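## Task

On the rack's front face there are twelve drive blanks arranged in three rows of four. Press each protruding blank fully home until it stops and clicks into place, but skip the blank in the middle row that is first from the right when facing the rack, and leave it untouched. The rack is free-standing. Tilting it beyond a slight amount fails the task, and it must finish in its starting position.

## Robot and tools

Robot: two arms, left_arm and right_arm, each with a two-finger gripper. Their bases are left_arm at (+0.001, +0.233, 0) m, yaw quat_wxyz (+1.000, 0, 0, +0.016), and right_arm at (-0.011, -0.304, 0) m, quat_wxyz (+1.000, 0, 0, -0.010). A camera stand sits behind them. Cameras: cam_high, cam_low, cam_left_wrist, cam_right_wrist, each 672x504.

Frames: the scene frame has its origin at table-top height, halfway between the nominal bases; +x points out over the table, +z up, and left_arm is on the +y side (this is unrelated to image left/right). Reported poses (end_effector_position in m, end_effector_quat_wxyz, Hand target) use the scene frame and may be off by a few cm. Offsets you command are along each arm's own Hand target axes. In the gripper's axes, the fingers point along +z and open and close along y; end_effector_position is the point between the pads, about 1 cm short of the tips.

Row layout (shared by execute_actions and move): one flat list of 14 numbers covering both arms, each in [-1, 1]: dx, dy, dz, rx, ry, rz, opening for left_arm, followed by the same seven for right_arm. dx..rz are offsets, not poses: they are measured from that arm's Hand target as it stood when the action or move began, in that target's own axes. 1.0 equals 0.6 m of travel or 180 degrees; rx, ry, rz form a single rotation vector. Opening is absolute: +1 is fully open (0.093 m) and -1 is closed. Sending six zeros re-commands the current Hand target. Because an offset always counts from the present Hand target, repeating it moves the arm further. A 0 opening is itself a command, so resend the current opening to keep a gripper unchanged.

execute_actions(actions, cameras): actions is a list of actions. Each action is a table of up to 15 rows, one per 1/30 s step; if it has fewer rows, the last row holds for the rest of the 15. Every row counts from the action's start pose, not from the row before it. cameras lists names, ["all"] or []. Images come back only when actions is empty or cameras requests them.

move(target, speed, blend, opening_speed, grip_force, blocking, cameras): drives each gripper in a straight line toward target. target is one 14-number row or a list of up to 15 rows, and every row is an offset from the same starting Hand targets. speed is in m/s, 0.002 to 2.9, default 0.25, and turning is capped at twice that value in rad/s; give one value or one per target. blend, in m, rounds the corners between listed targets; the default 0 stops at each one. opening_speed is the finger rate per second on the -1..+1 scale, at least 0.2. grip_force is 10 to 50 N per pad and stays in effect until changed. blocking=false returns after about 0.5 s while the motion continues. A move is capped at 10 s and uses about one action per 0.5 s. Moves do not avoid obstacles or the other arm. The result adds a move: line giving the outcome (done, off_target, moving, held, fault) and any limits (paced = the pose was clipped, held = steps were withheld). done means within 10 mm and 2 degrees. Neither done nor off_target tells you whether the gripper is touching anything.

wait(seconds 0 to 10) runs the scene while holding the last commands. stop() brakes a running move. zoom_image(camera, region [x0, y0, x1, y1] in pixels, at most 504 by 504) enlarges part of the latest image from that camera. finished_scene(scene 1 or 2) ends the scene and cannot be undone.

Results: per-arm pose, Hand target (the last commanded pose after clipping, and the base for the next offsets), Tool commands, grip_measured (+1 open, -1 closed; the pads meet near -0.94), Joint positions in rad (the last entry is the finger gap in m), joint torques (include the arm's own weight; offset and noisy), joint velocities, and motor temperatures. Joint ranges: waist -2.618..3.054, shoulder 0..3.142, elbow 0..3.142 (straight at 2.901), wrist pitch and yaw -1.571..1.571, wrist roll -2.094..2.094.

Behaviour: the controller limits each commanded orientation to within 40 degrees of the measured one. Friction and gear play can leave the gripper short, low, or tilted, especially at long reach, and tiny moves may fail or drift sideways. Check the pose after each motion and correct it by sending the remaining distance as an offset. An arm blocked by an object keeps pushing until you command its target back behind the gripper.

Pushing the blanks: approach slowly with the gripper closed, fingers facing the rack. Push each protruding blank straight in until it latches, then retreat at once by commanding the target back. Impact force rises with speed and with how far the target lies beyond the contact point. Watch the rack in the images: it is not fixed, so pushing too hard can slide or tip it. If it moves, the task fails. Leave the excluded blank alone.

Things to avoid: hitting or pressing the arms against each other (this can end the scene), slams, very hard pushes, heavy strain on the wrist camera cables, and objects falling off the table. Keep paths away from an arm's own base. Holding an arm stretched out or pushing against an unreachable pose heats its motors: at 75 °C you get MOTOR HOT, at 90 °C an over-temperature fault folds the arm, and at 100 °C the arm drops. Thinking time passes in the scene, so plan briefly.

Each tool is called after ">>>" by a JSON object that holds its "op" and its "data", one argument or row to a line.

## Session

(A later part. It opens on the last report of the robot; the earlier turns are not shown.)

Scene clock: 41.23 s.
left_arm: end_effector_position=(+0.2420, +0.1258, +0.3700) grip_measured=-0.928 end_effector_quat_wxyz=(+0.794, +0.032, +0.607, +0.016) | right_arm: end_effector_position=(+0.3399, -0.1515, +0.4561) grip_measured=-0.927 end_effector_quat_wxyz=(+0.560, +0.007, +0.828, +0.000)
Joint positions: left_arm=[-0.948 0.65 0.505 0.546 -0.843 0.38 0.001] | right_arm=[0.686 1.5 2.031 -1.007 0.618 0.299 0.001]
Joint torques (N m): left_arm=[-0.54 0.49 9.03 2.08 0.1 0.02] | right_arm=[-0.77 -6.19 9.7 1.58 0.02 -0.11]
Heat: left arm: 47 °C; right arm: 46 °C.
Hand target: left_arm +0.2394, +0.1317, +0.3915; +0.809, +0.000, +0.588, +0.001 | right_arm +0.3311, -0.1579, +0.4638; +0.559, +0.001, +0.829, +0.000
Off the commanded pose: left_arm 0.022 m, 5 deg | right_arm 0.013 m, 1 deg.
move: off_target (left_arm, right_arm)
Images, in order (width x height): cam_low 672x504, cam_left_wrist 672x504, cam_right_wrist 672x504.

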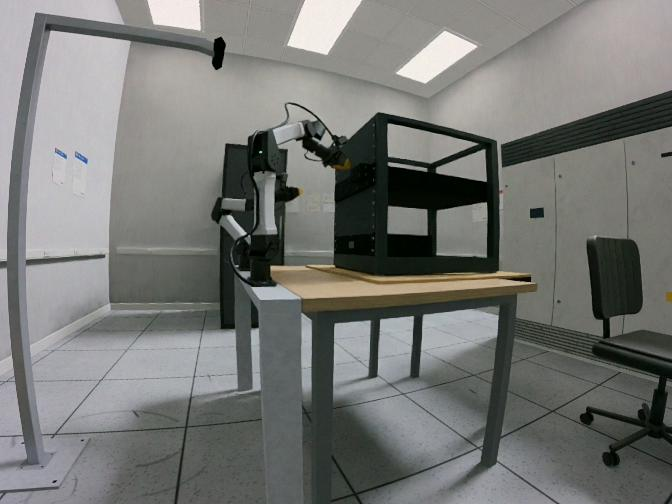

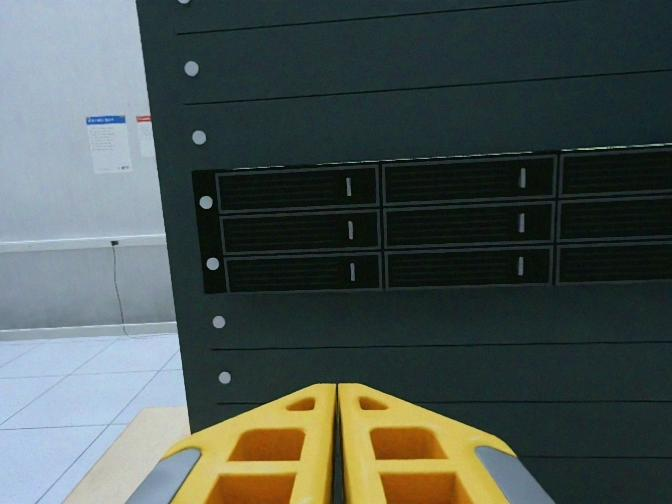

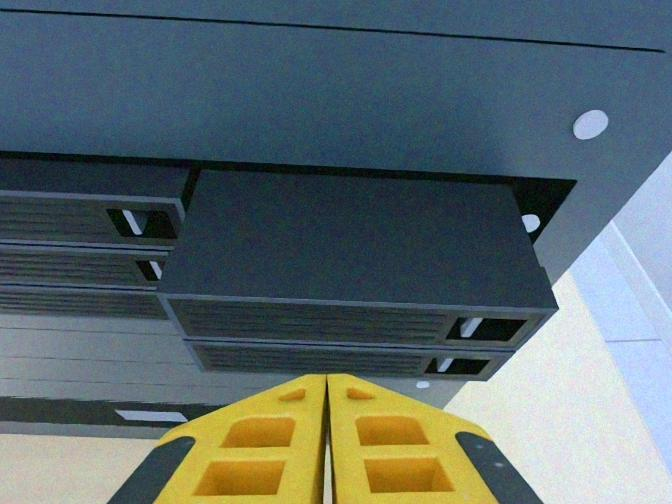

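>>> {"op": "move", "data": {
  "target": [
    [0,0,0,0,0,0,-0.93,0,-0.01,0,0,0,0,-0.93],
    [0,0,0,0,0,0,-0.93,-0.012,-0.008,0.042,0,0,0,-0.93]
  ],
  "cameras": ["cam_low","cam_right_wrist"],
  "speed": 0.06
}}

>>> {"op": "zoom_image", "data": {
  "camera": "cam_low",
  "region": [330, 145, 380, 195]
}}

Scene clock: 45.27 s.
left_arm: end_effector_position=(+0.2420, +0.1258, +0.3700) grip_measured=-0.928 end_effector_quat_wxyz=(+0.794, +0.032, +0.607, +0.016) | right_arm: end_effector_position=(+0.3556, -0.1642, +0.4523) grip_measured=-0.927 end_effector_quat_wxyz=(+0.551, +0.003, +0.835, -0.005)
Joint positions: left_arm=[-0.948 0.65 0.505 0.546 -0.843 0.38 0.001] | right_arm=[0.608 1.524 2.053 -1.007 0.548 0.257 0.001]
Joint torques (N m): left_arm=[-0.54 0.49 9.06 2.08 0.09 0.02] | right_arm=[-0.75 -4.22 9.76 2.11 0.01 -0.11]
Heat: left arm: 47 °C; right arm: 46 °C.
Hand target: left_arm +0.2394, +0.1317, +0.3915; +0.809, +0.000, +0.588, +0.001 | right_arm +0.3571, -0.1627, +0.4610; +0.559, +0.001, +0.829, +0.000
Off the commanded pose: left_arm 0.022 m, 5 deg | right_arm 0.009 m, 1 deg.
move: off_target (left_arm)
Images, in order (width x height): cam_low 672x504, cam_right_wrist 672x504.

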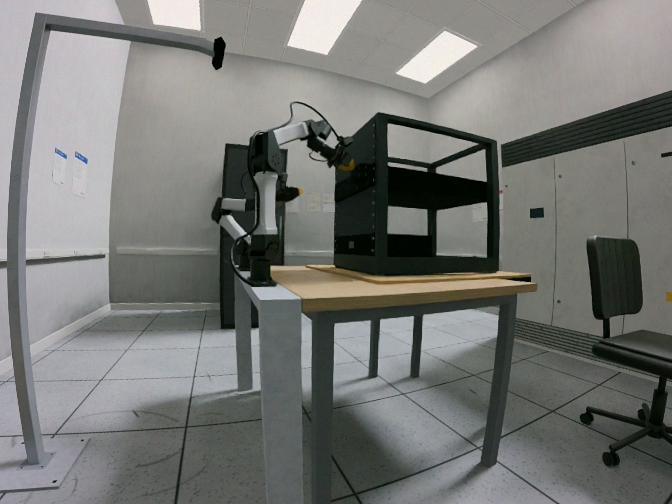

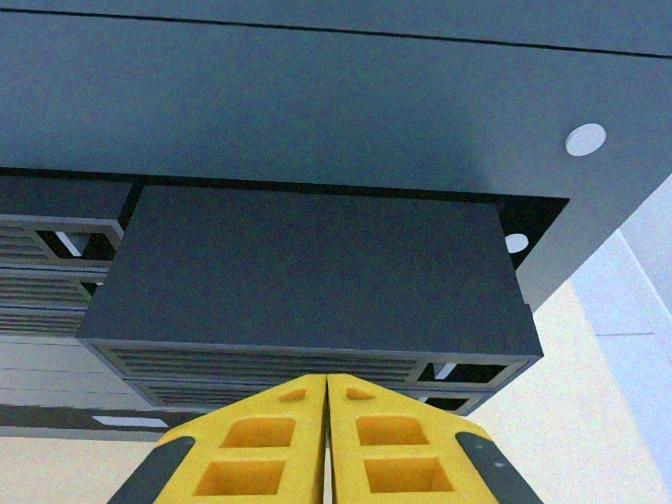

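Scaled by 10.080 from the camera's 672x504 image, which has a finer 960x720 frame.

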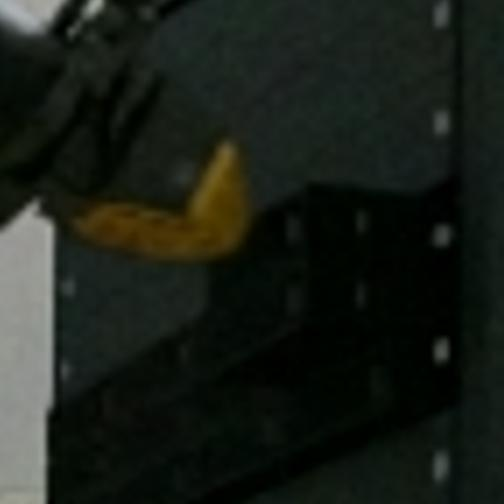

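>>> {"op": "move", "data": {
  "target": [0,0,0,0,0,0,-0.93,-0.0125,0.004,0.031,0,0,0,-0.93],
  "cameras": ["cam_low","cam_right_wrist"],
  "speed": 0.05
}}

>>> {"op": "zoom_image", "data": {
  "camera": "cam_low",
  "region": [330, 145, 380, 195]
}}

>>> {"op": "zoom_image", "data": {
  "camera": "cam_right_wrist",
  "region": [60, 260, 560, 504]
}}

Scene clock: 47.53 s.
left_arm: end_effector_position=(+0.2420, +0.1258, +0.3700) grip_measured=-0.928 end_effector_quat_wxyz=(+0.794, +0.032, +0.607, +0.016) | right_arm: end_effector_position=(+0.3730, -0.1608, +0.4514) grip_measured=-0.927 end_effector_quat_wxyz=(+0.548, +0.000, +0.837, -0.005)
Joint positions: left_arm=[-0.948 0.65 0.505 0.546 -0.843 0.38 0.001] | right_arm=[0.581 1.587 2.116 -1.007 0.519 0.242 0.001]
Joint torques (N m): left_arm=[-0.54 0.46 9.07 2.08 0.1 0.02] | right_arm=[-0.88 -4.7 9.57 2.24 -0.04 -0.12]
Heat: left arm: 47 °C; right arm: 46 °C.
Hand target: left_arm +0.2394, +0.1317, +0.3915; +0.809, +0.000, +0.588, +0.001 | right_arm +0.3772, -0.1603, +0.4609; +0.559, +0.001, +0.829, +0.000
Off the commanded pose: left_arm 0.022 m, 5 deg | right_arm 0.010 m, 2 deg.
move: off_target (left_arm)
Images, in order (width x height): cam_low 672x504, cam_right_wrist 672x504.

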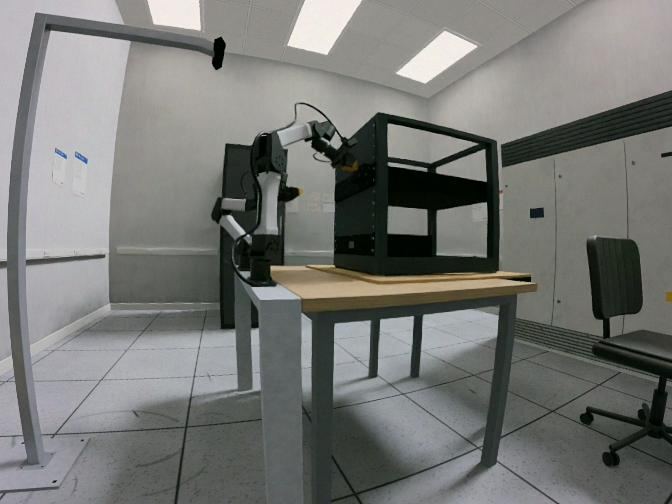

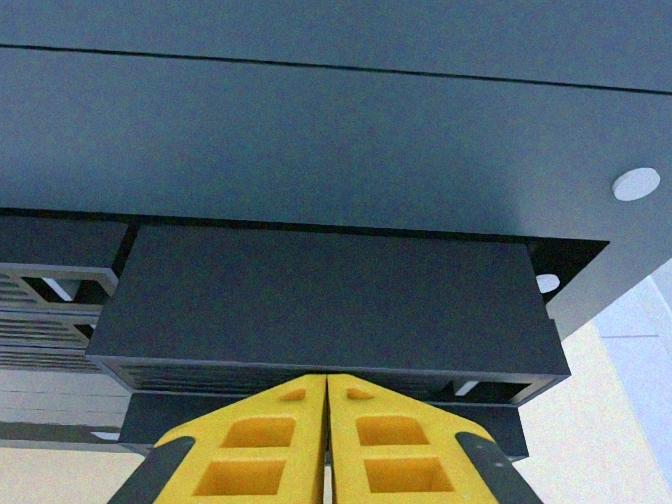

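Scaled by 10.080 from the camera's 672x504 image, which has a finer 960x720 frame.

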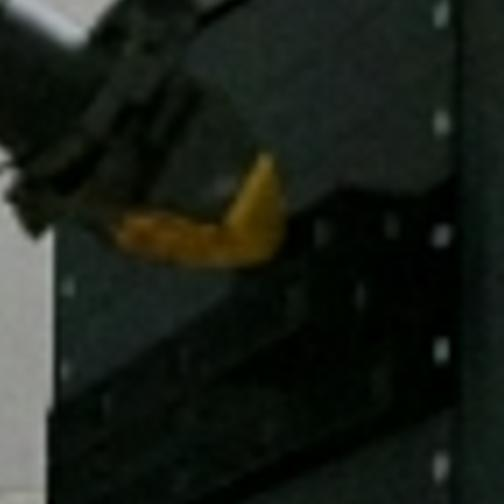

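Scaled by 1.008 from the camera's 672x504 image, which has a finer 960x720 frame.

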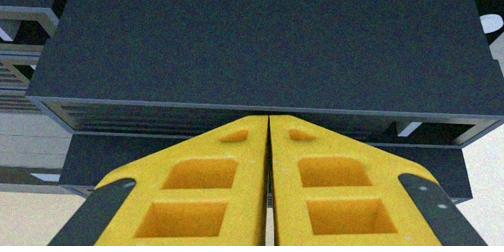

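>>> {"op": "move", "data": {
  "target": [0,0,0,0,0,0,-0.93,-0.03,0.004,0.069,0,0,0,-0.93],
  "cameras": ["cam_low","cam_right_wrist"],
  "speed": 0.05
}}

>>> {"op": "zoom_image", "data": {
  "camera": "cam_low",
  "region": [330, 145, 380, 195]
}}

>>> {"op": "zoom_image", "data": {
  "camera": "cam_right_wrist",
  "region": [60, 260, 560, 504]
}}

Scene clock: 50.17 s.
left_arm: end_effector_position=(+0.2420, +0.1258, +0.3700) grip_measured=-0.928 end_effector_quat_wxyz=(+0.794, +0.032, +0.607, +0.016) | right_arm: end_effector_position=(+0.3978, -0.1603, +0.4536) grip_measured=-0.927 end_effector_quat_wxyz=(+0.535, -0.010, +0.845, -0.006)
Joint positions: left_arm=[-0.948 0.65 0.505 0.546 -0.843 0.38 0.001] | right_arm=[0.528 1.716 2.304 -1.084 0.456 0.211 0.001]
Joint torques (N m): left_arm=[-0.57 0.46 9.07 2.07 0.09 0.02] | right_arm=[-2.06 -2.66 8.7 2.94 -0.02 -0.13]
Heat: left arm: 48 °C; right arm: 46 °C.
Hand target: left_arm +0.2394, +0.1317, +0.3915; +0.809, +0.000, +0.588, +0.001 | right_arm +0.4223, -0.1580, +0.4620; +0.559, +0.001, +0.829, +0.000
Off the commanded pose: left_arm 0.022 m, 5 deg | right_arm 0.026 m, 3 deg.
move: off_target (left_arm, right_arm)
Images, in order (width x height): cam_low 672x504, cam_right_wrist 672x504.

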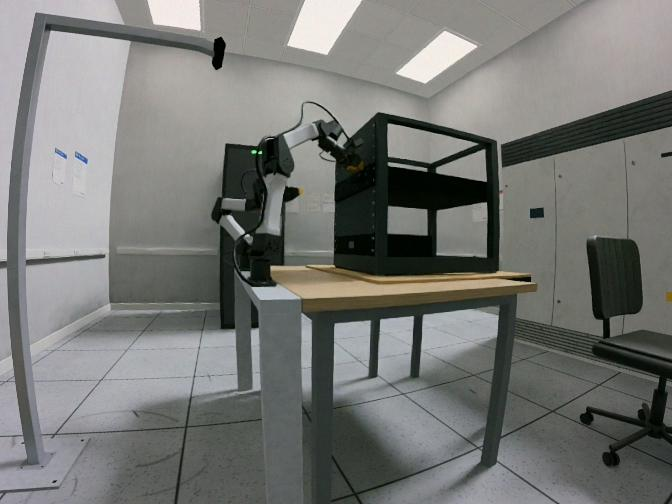

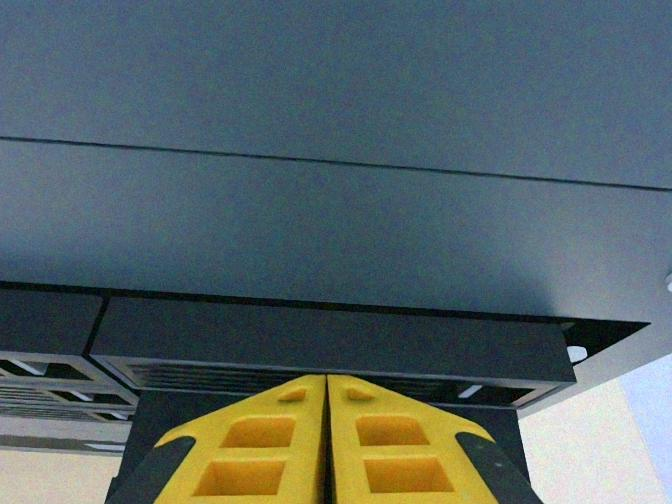

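Scaled by 10.080 from the camera's 672x504 image, which has a finer 960x720 frame.

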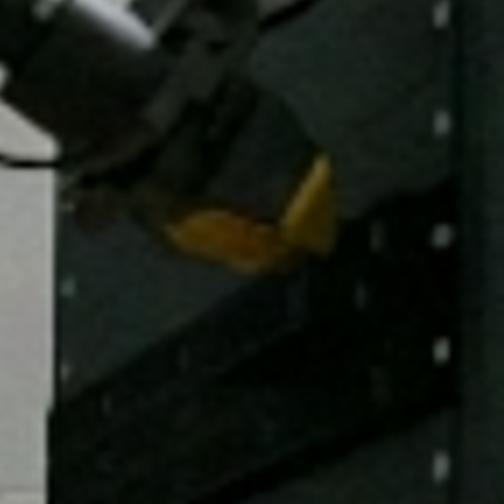

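Scaled by 1.008 from the camera's 672x504 image, which has a finer 960x720 frame.

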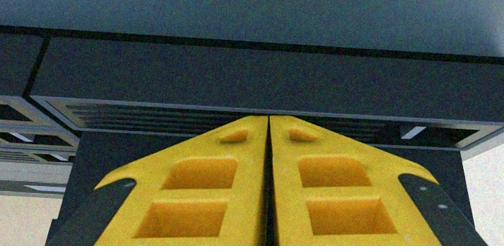

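>>> {"op": "move", "data": {
  "target": [0,0,0,0,0,0,-0.93,-0.0125,0.0,0.032,0,0,0,-0.93],
  "cameras": ["cam_low","cam_right_wrist"],
  "speed": 0.05
}}

>>> {"op": "zoom_image", "data": {
  "camera": "cam_right_wrist",
  "region": [0, 230, 504, 504]
}}

Scene clock: 52.30 s.
left_arm: end_effector_position=(+0.2419, +0.1259, +0.3703) grip_measured=-0.928 end_effector_quat_wxyz=(+0.794, +0.031, +0.607, +0.016) | right_arm: end_effector_position=(+0.3992, -0.1611, +0.4538) grip_measured=-0.927 end_effector_quat_wxyz=(+0.524, -0.018, +0.852, +0.000)
Joint positions: left_arm=[-0.948 0.65 0.505 0.547 -0.843 0.38 0.001] | right_arm=[0.512 1.758 2.392 -1.151 0.417 0.205 0.001]
Joint torques (N m): left_arm=[-0.55 0.46 9.05 2.08 0.09 0.01] | right_arm=[-3.3 -0.64 7.19 3.54 0.1 -0.14]
Heat: left arm: 48 °C; right arm: 47 °C.
Hand target: left_arm +0.2394, +0.1317, +0.3915; +0.809, +0.000, +0.588, +0.001 | right_arm +0.4429, -0.1580, +0.4618; +0.559, +0.001, +0.829, +0.000
Off the commanded pose: left_arm 0.022 m, 5 deg | right_arm 0.045 m, 5 deg.
move: off_target (left_arm, right_arm)
Images, in order (width x height): cam_low 672x504, cam_right_wrist 672x504.

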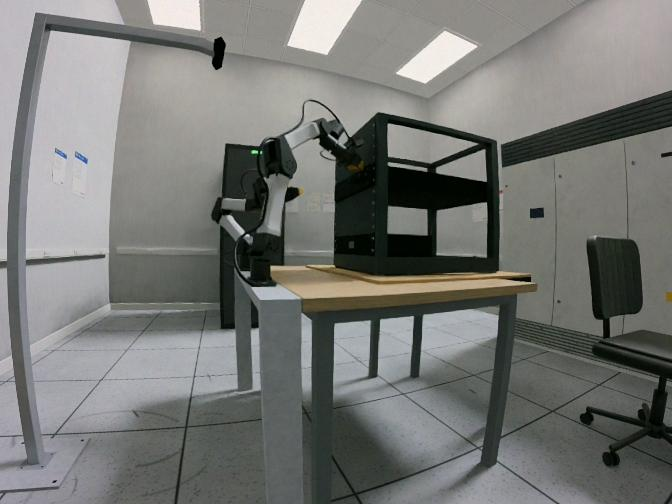

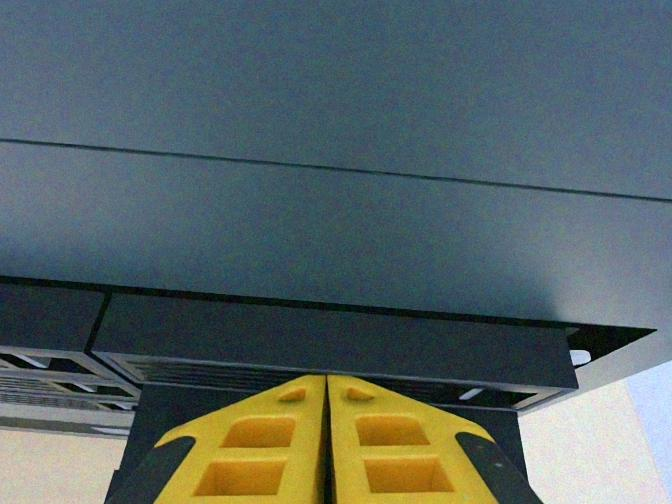

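Scaled by 1.000.

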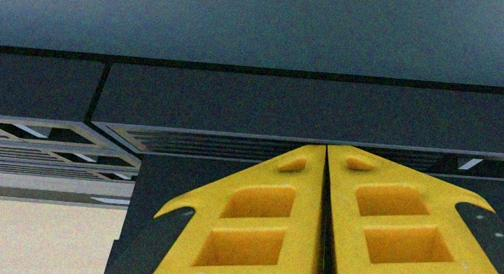

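>>> {"op": "move", "data": {
  "target": [
    [0,0,0,0,0,0,-0.93,0.075,0,-0.185,0,0,0,-0.93],
    [0,0,0,0,0,0,-0.93,0.21,0.08,-0.244,0,-0.206,0,-0.93]
  ],
  "cameras": ["cam_low","cam_high","cam_right_wrist","cam_left_wrist"],
  "speed": [0.12,0.2]
}}

>>> {"op": "zoom_image", "data": {
  "camera": "cam_right_wrist",
  "region": [60, 40, 360, 300]
}}

>>> {"op": "zoom_image", "data": {
  "camera": "cam_right_wrist",
  "region": [340, 40, 640, 340]
}}

>>> {"op": "zoom_image", "data": {
  "camera": "cam_high",
  "region": [330, 60, 470, 130]
}}

>>> {"op": "zoom_image", "data": {
  "camera": "cam_low",
  "region": [330, 145, 380, 195]
}}

Scene clock: 58.30 s.
left_arm: end_effector_position=(+0.2419, +0.1259, +0.3703) grip_measured=-0.928 end_effector_quat_wxyz=(+0.794, +0.031, +0.607, +0.016) | right_arm: end_effector_position=(+0.2602, -0.1103, +0.4008) grip_measured=-0.927 end_effector_quat_wxyz=(+0.789, -0.002, +0.615, -0.003)
Joint positions: left_arm=[-0.948 0.65 0.505 0.547 -0.843 0.38 0.001] | right_arm=[1.081 1.119 0.778 0.819 1.01 -0.421 0.001]
Joint torques (N m): left_arm=[-0.54 0.5 9.05 2.08 0.1 0.03] | right_arm=[0.36 -1.87 7.06 2.01 -0.28 -0.09]
Heat: left arm: 49 °C; right arm: 48 °C.
Hand target: left_arm +0.2394, +0.1317, +0.3915; +0.809, +0.000, +0.588, +0.001 | right_arm +0.2599, -0.1097, +0.4001; +0.793, +0.001, +0.609, +0.000
Off the commanded pose: left_arm 0.022 m, 5 deg | right_arm 0.001 m, 1 deg.
move: off_target (left_arm)

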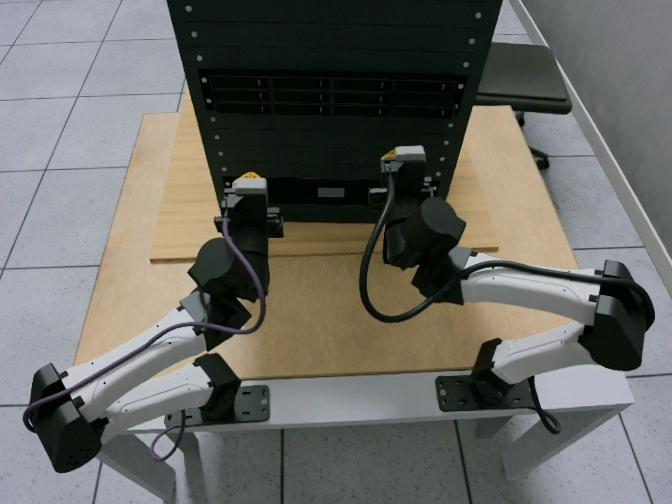

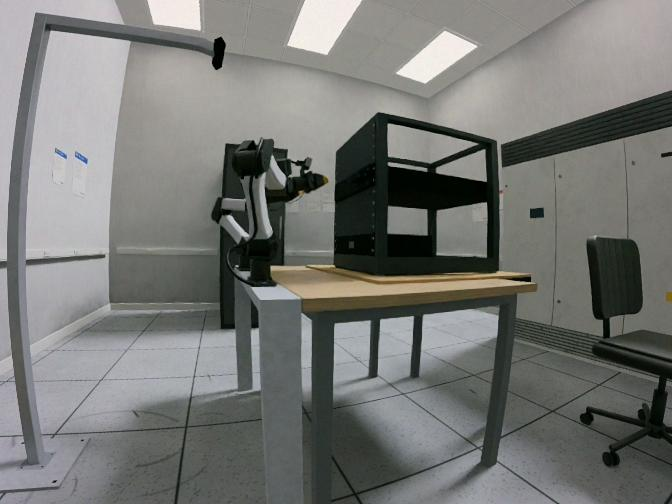

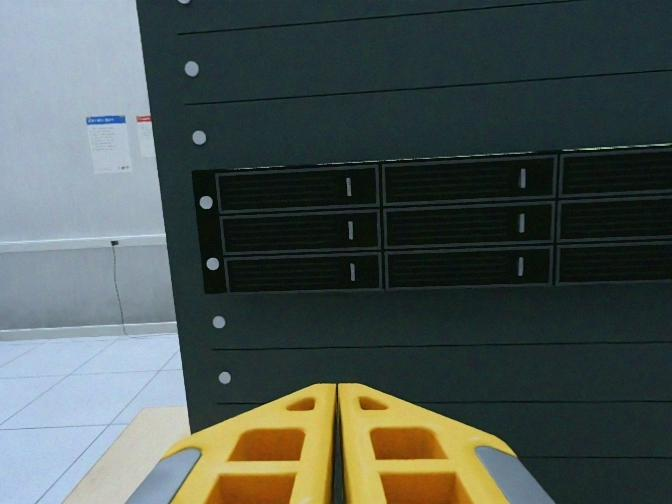

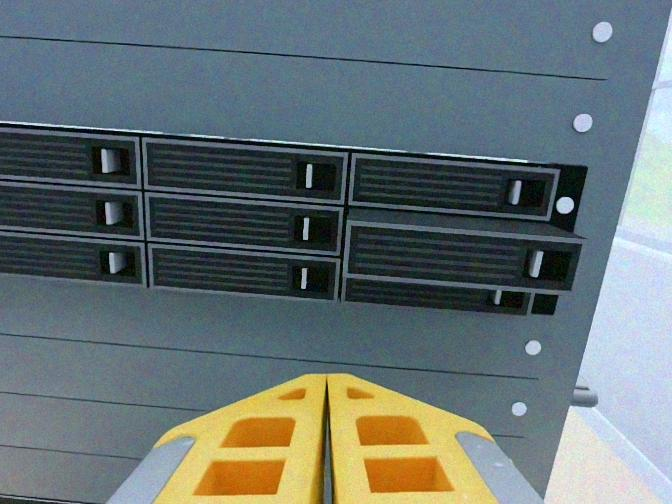

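Scaled by 1.680 from the camera's 672x504 image, which has a finer 960x720 frame.

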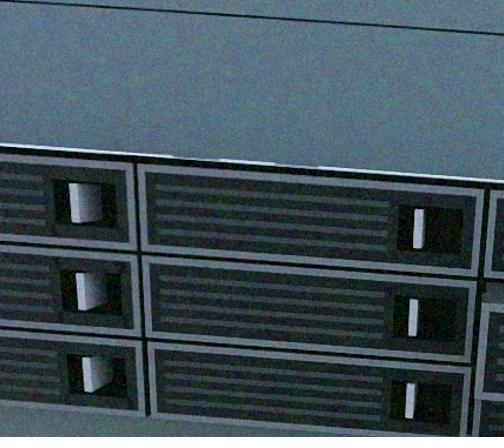

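Scaled by 1.680 from the camera's 672x504 image, which has a finer 960x720 frame.

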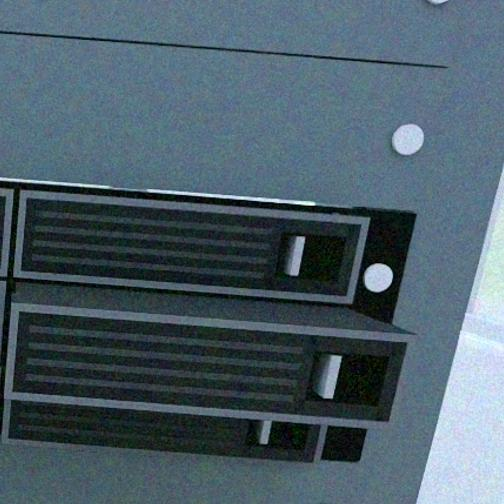

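Scaled by 3.600 from the camera's 672x504 image, which has a finer 960x720 frame.

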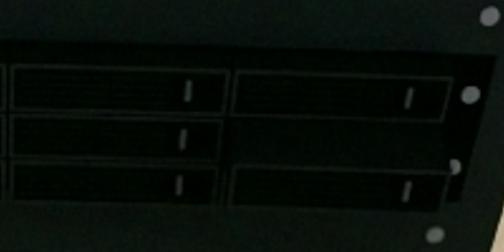

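Scaled by 10.080 from the camera's 672x504 image, which has a finer 960x720 frame.

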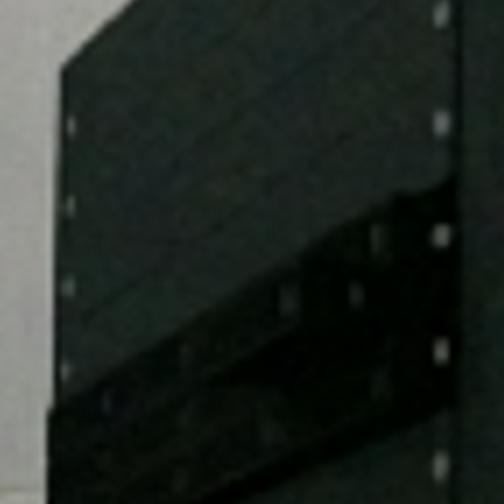

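>>> {"op": "zoom_image", "data": {
  "camera": "cam_right_wrist",
  "region": [320, 130, 390, 200]
}}

>>> {"op": "zoom_image", "data": {
  "camera": "cam_right_wrist",
  "region": [110, 115, 180, 185]
}}

>>> {"op": "zoom_image", "data": {
  "camera": "cam_right_wrist",
  "region": [300, 170, 370, 310]
}}

>>> {"op": "zoom_image", "data": {
  "camera": "cam_right_wrist",
  "region": [110, 160, 180, 300]
}}

Scaled by 7.200 from the camera's 672x504 image, which has a finer 960x720 frame.

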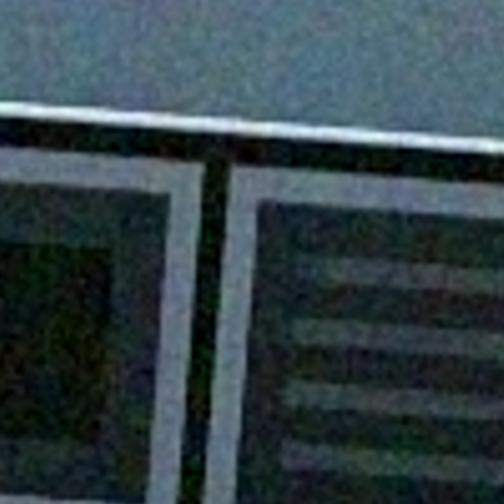

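Scaled by 7.200 from the camera's 672x504 image, which has a finer 960x720 frame.

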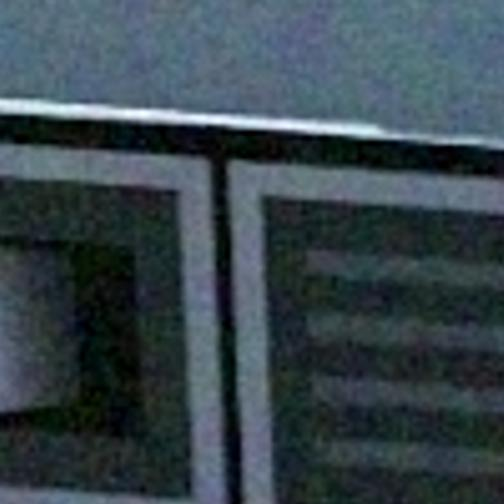

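Scaled by 3.600 from the camera's 672x504 image, which has a finer 960x720 frame.

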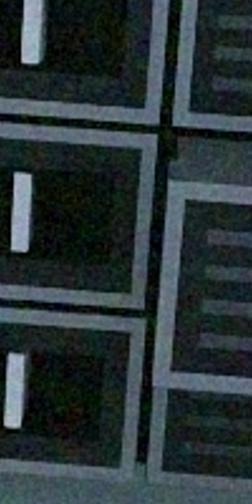

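Scaled by 3.600 from the camera's 672x504 image, which has a finer 960x720 frame.

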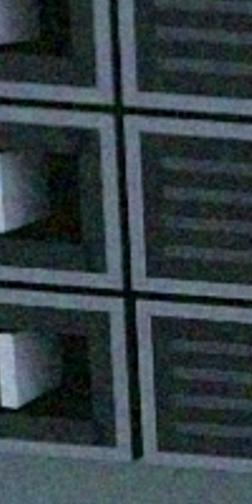

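>>> {"op": "move", "data": {
  "target": [0,0,0,0,0,0,-0.93,-0.080,0,0.149,0,0.206,0,-0.93],
  "cameras": ["cam_right_wrist"],
  "speed": 0.2
}}

>>> {"op": "zoom_image", "data": {
  "camera": "cam_right_wrist",
  "region": [0, 130, 260, 330]
}}

>>> {"op": "zoom_image", "data": {
  "camera": "cam_right_wrist",
  "region": [230, 130, 490, 330]
}}

Scene clock: 69.83 s.
left_arm: end_effector_position=(+0.2419, +0.1259, +0.3703) grip_measured=-0.928 end_effector_quat_wxyz=(+0.794, +0.031, +0.607, +0.016) | right_arm: end_effector_position=(+0.3345, -0.1088, +0.4732) grip_measured=-0.927 end_effector_quat_wxyz=(+0.569, -0.003, +0.822, +0.000)
Joint positions: left_arm=[-0.948 0.65 0.505 0.547 -0.843 0.38 0.001] | right_arm=[0.821 1.647 2.265 -1.111 0.735 0.342 0.001]
Joint torques (N m): left_arm=[-0.54 0.49 9.03 2.07 0.09 0.02] | right_arm=[-0.92 -4.66 8.79 1.55 0.04 0.31]
Heat: left arm: 50 °C; right arm: 47 °C.
Hand target: left_arm +0.2394, +0.1317, +0.3915; +0.809, +0.000, +0.588, +0.001 | right_arm +0.3339, -0.1099, +0.4696; +0.559, +0.001, +0.829, +0.000
Off the commanded pose: left_arm 0.022 m, 5 deg | right_arm 0.004 m, 2 deg.
move: off_target (left_arm)
Images, in order (width x height): cam_right_wrist 672x504.

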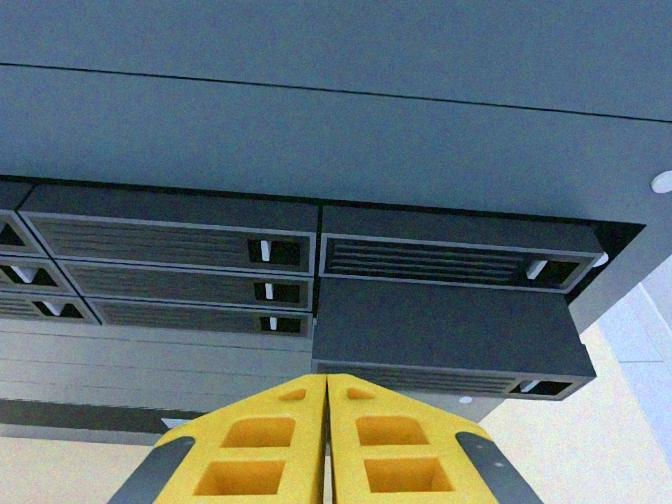

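Scaled by 1.938 from the camera's 672x504 image, which has a finer 960x720 frame.

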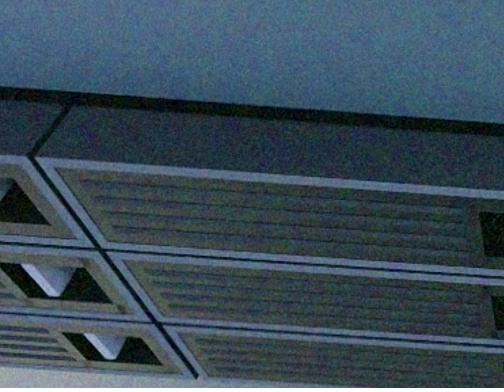

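Scaled by 1.938 from the camera's 672x504 image, which has a finer 960x720 frame.

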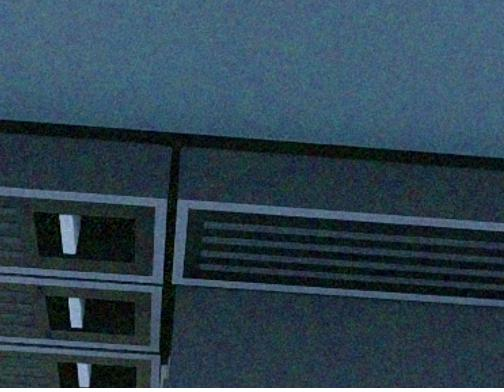

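>>> {"op": "finished_scene", "data": {
  "scene": 2
}}

The scene is finished: the task was done.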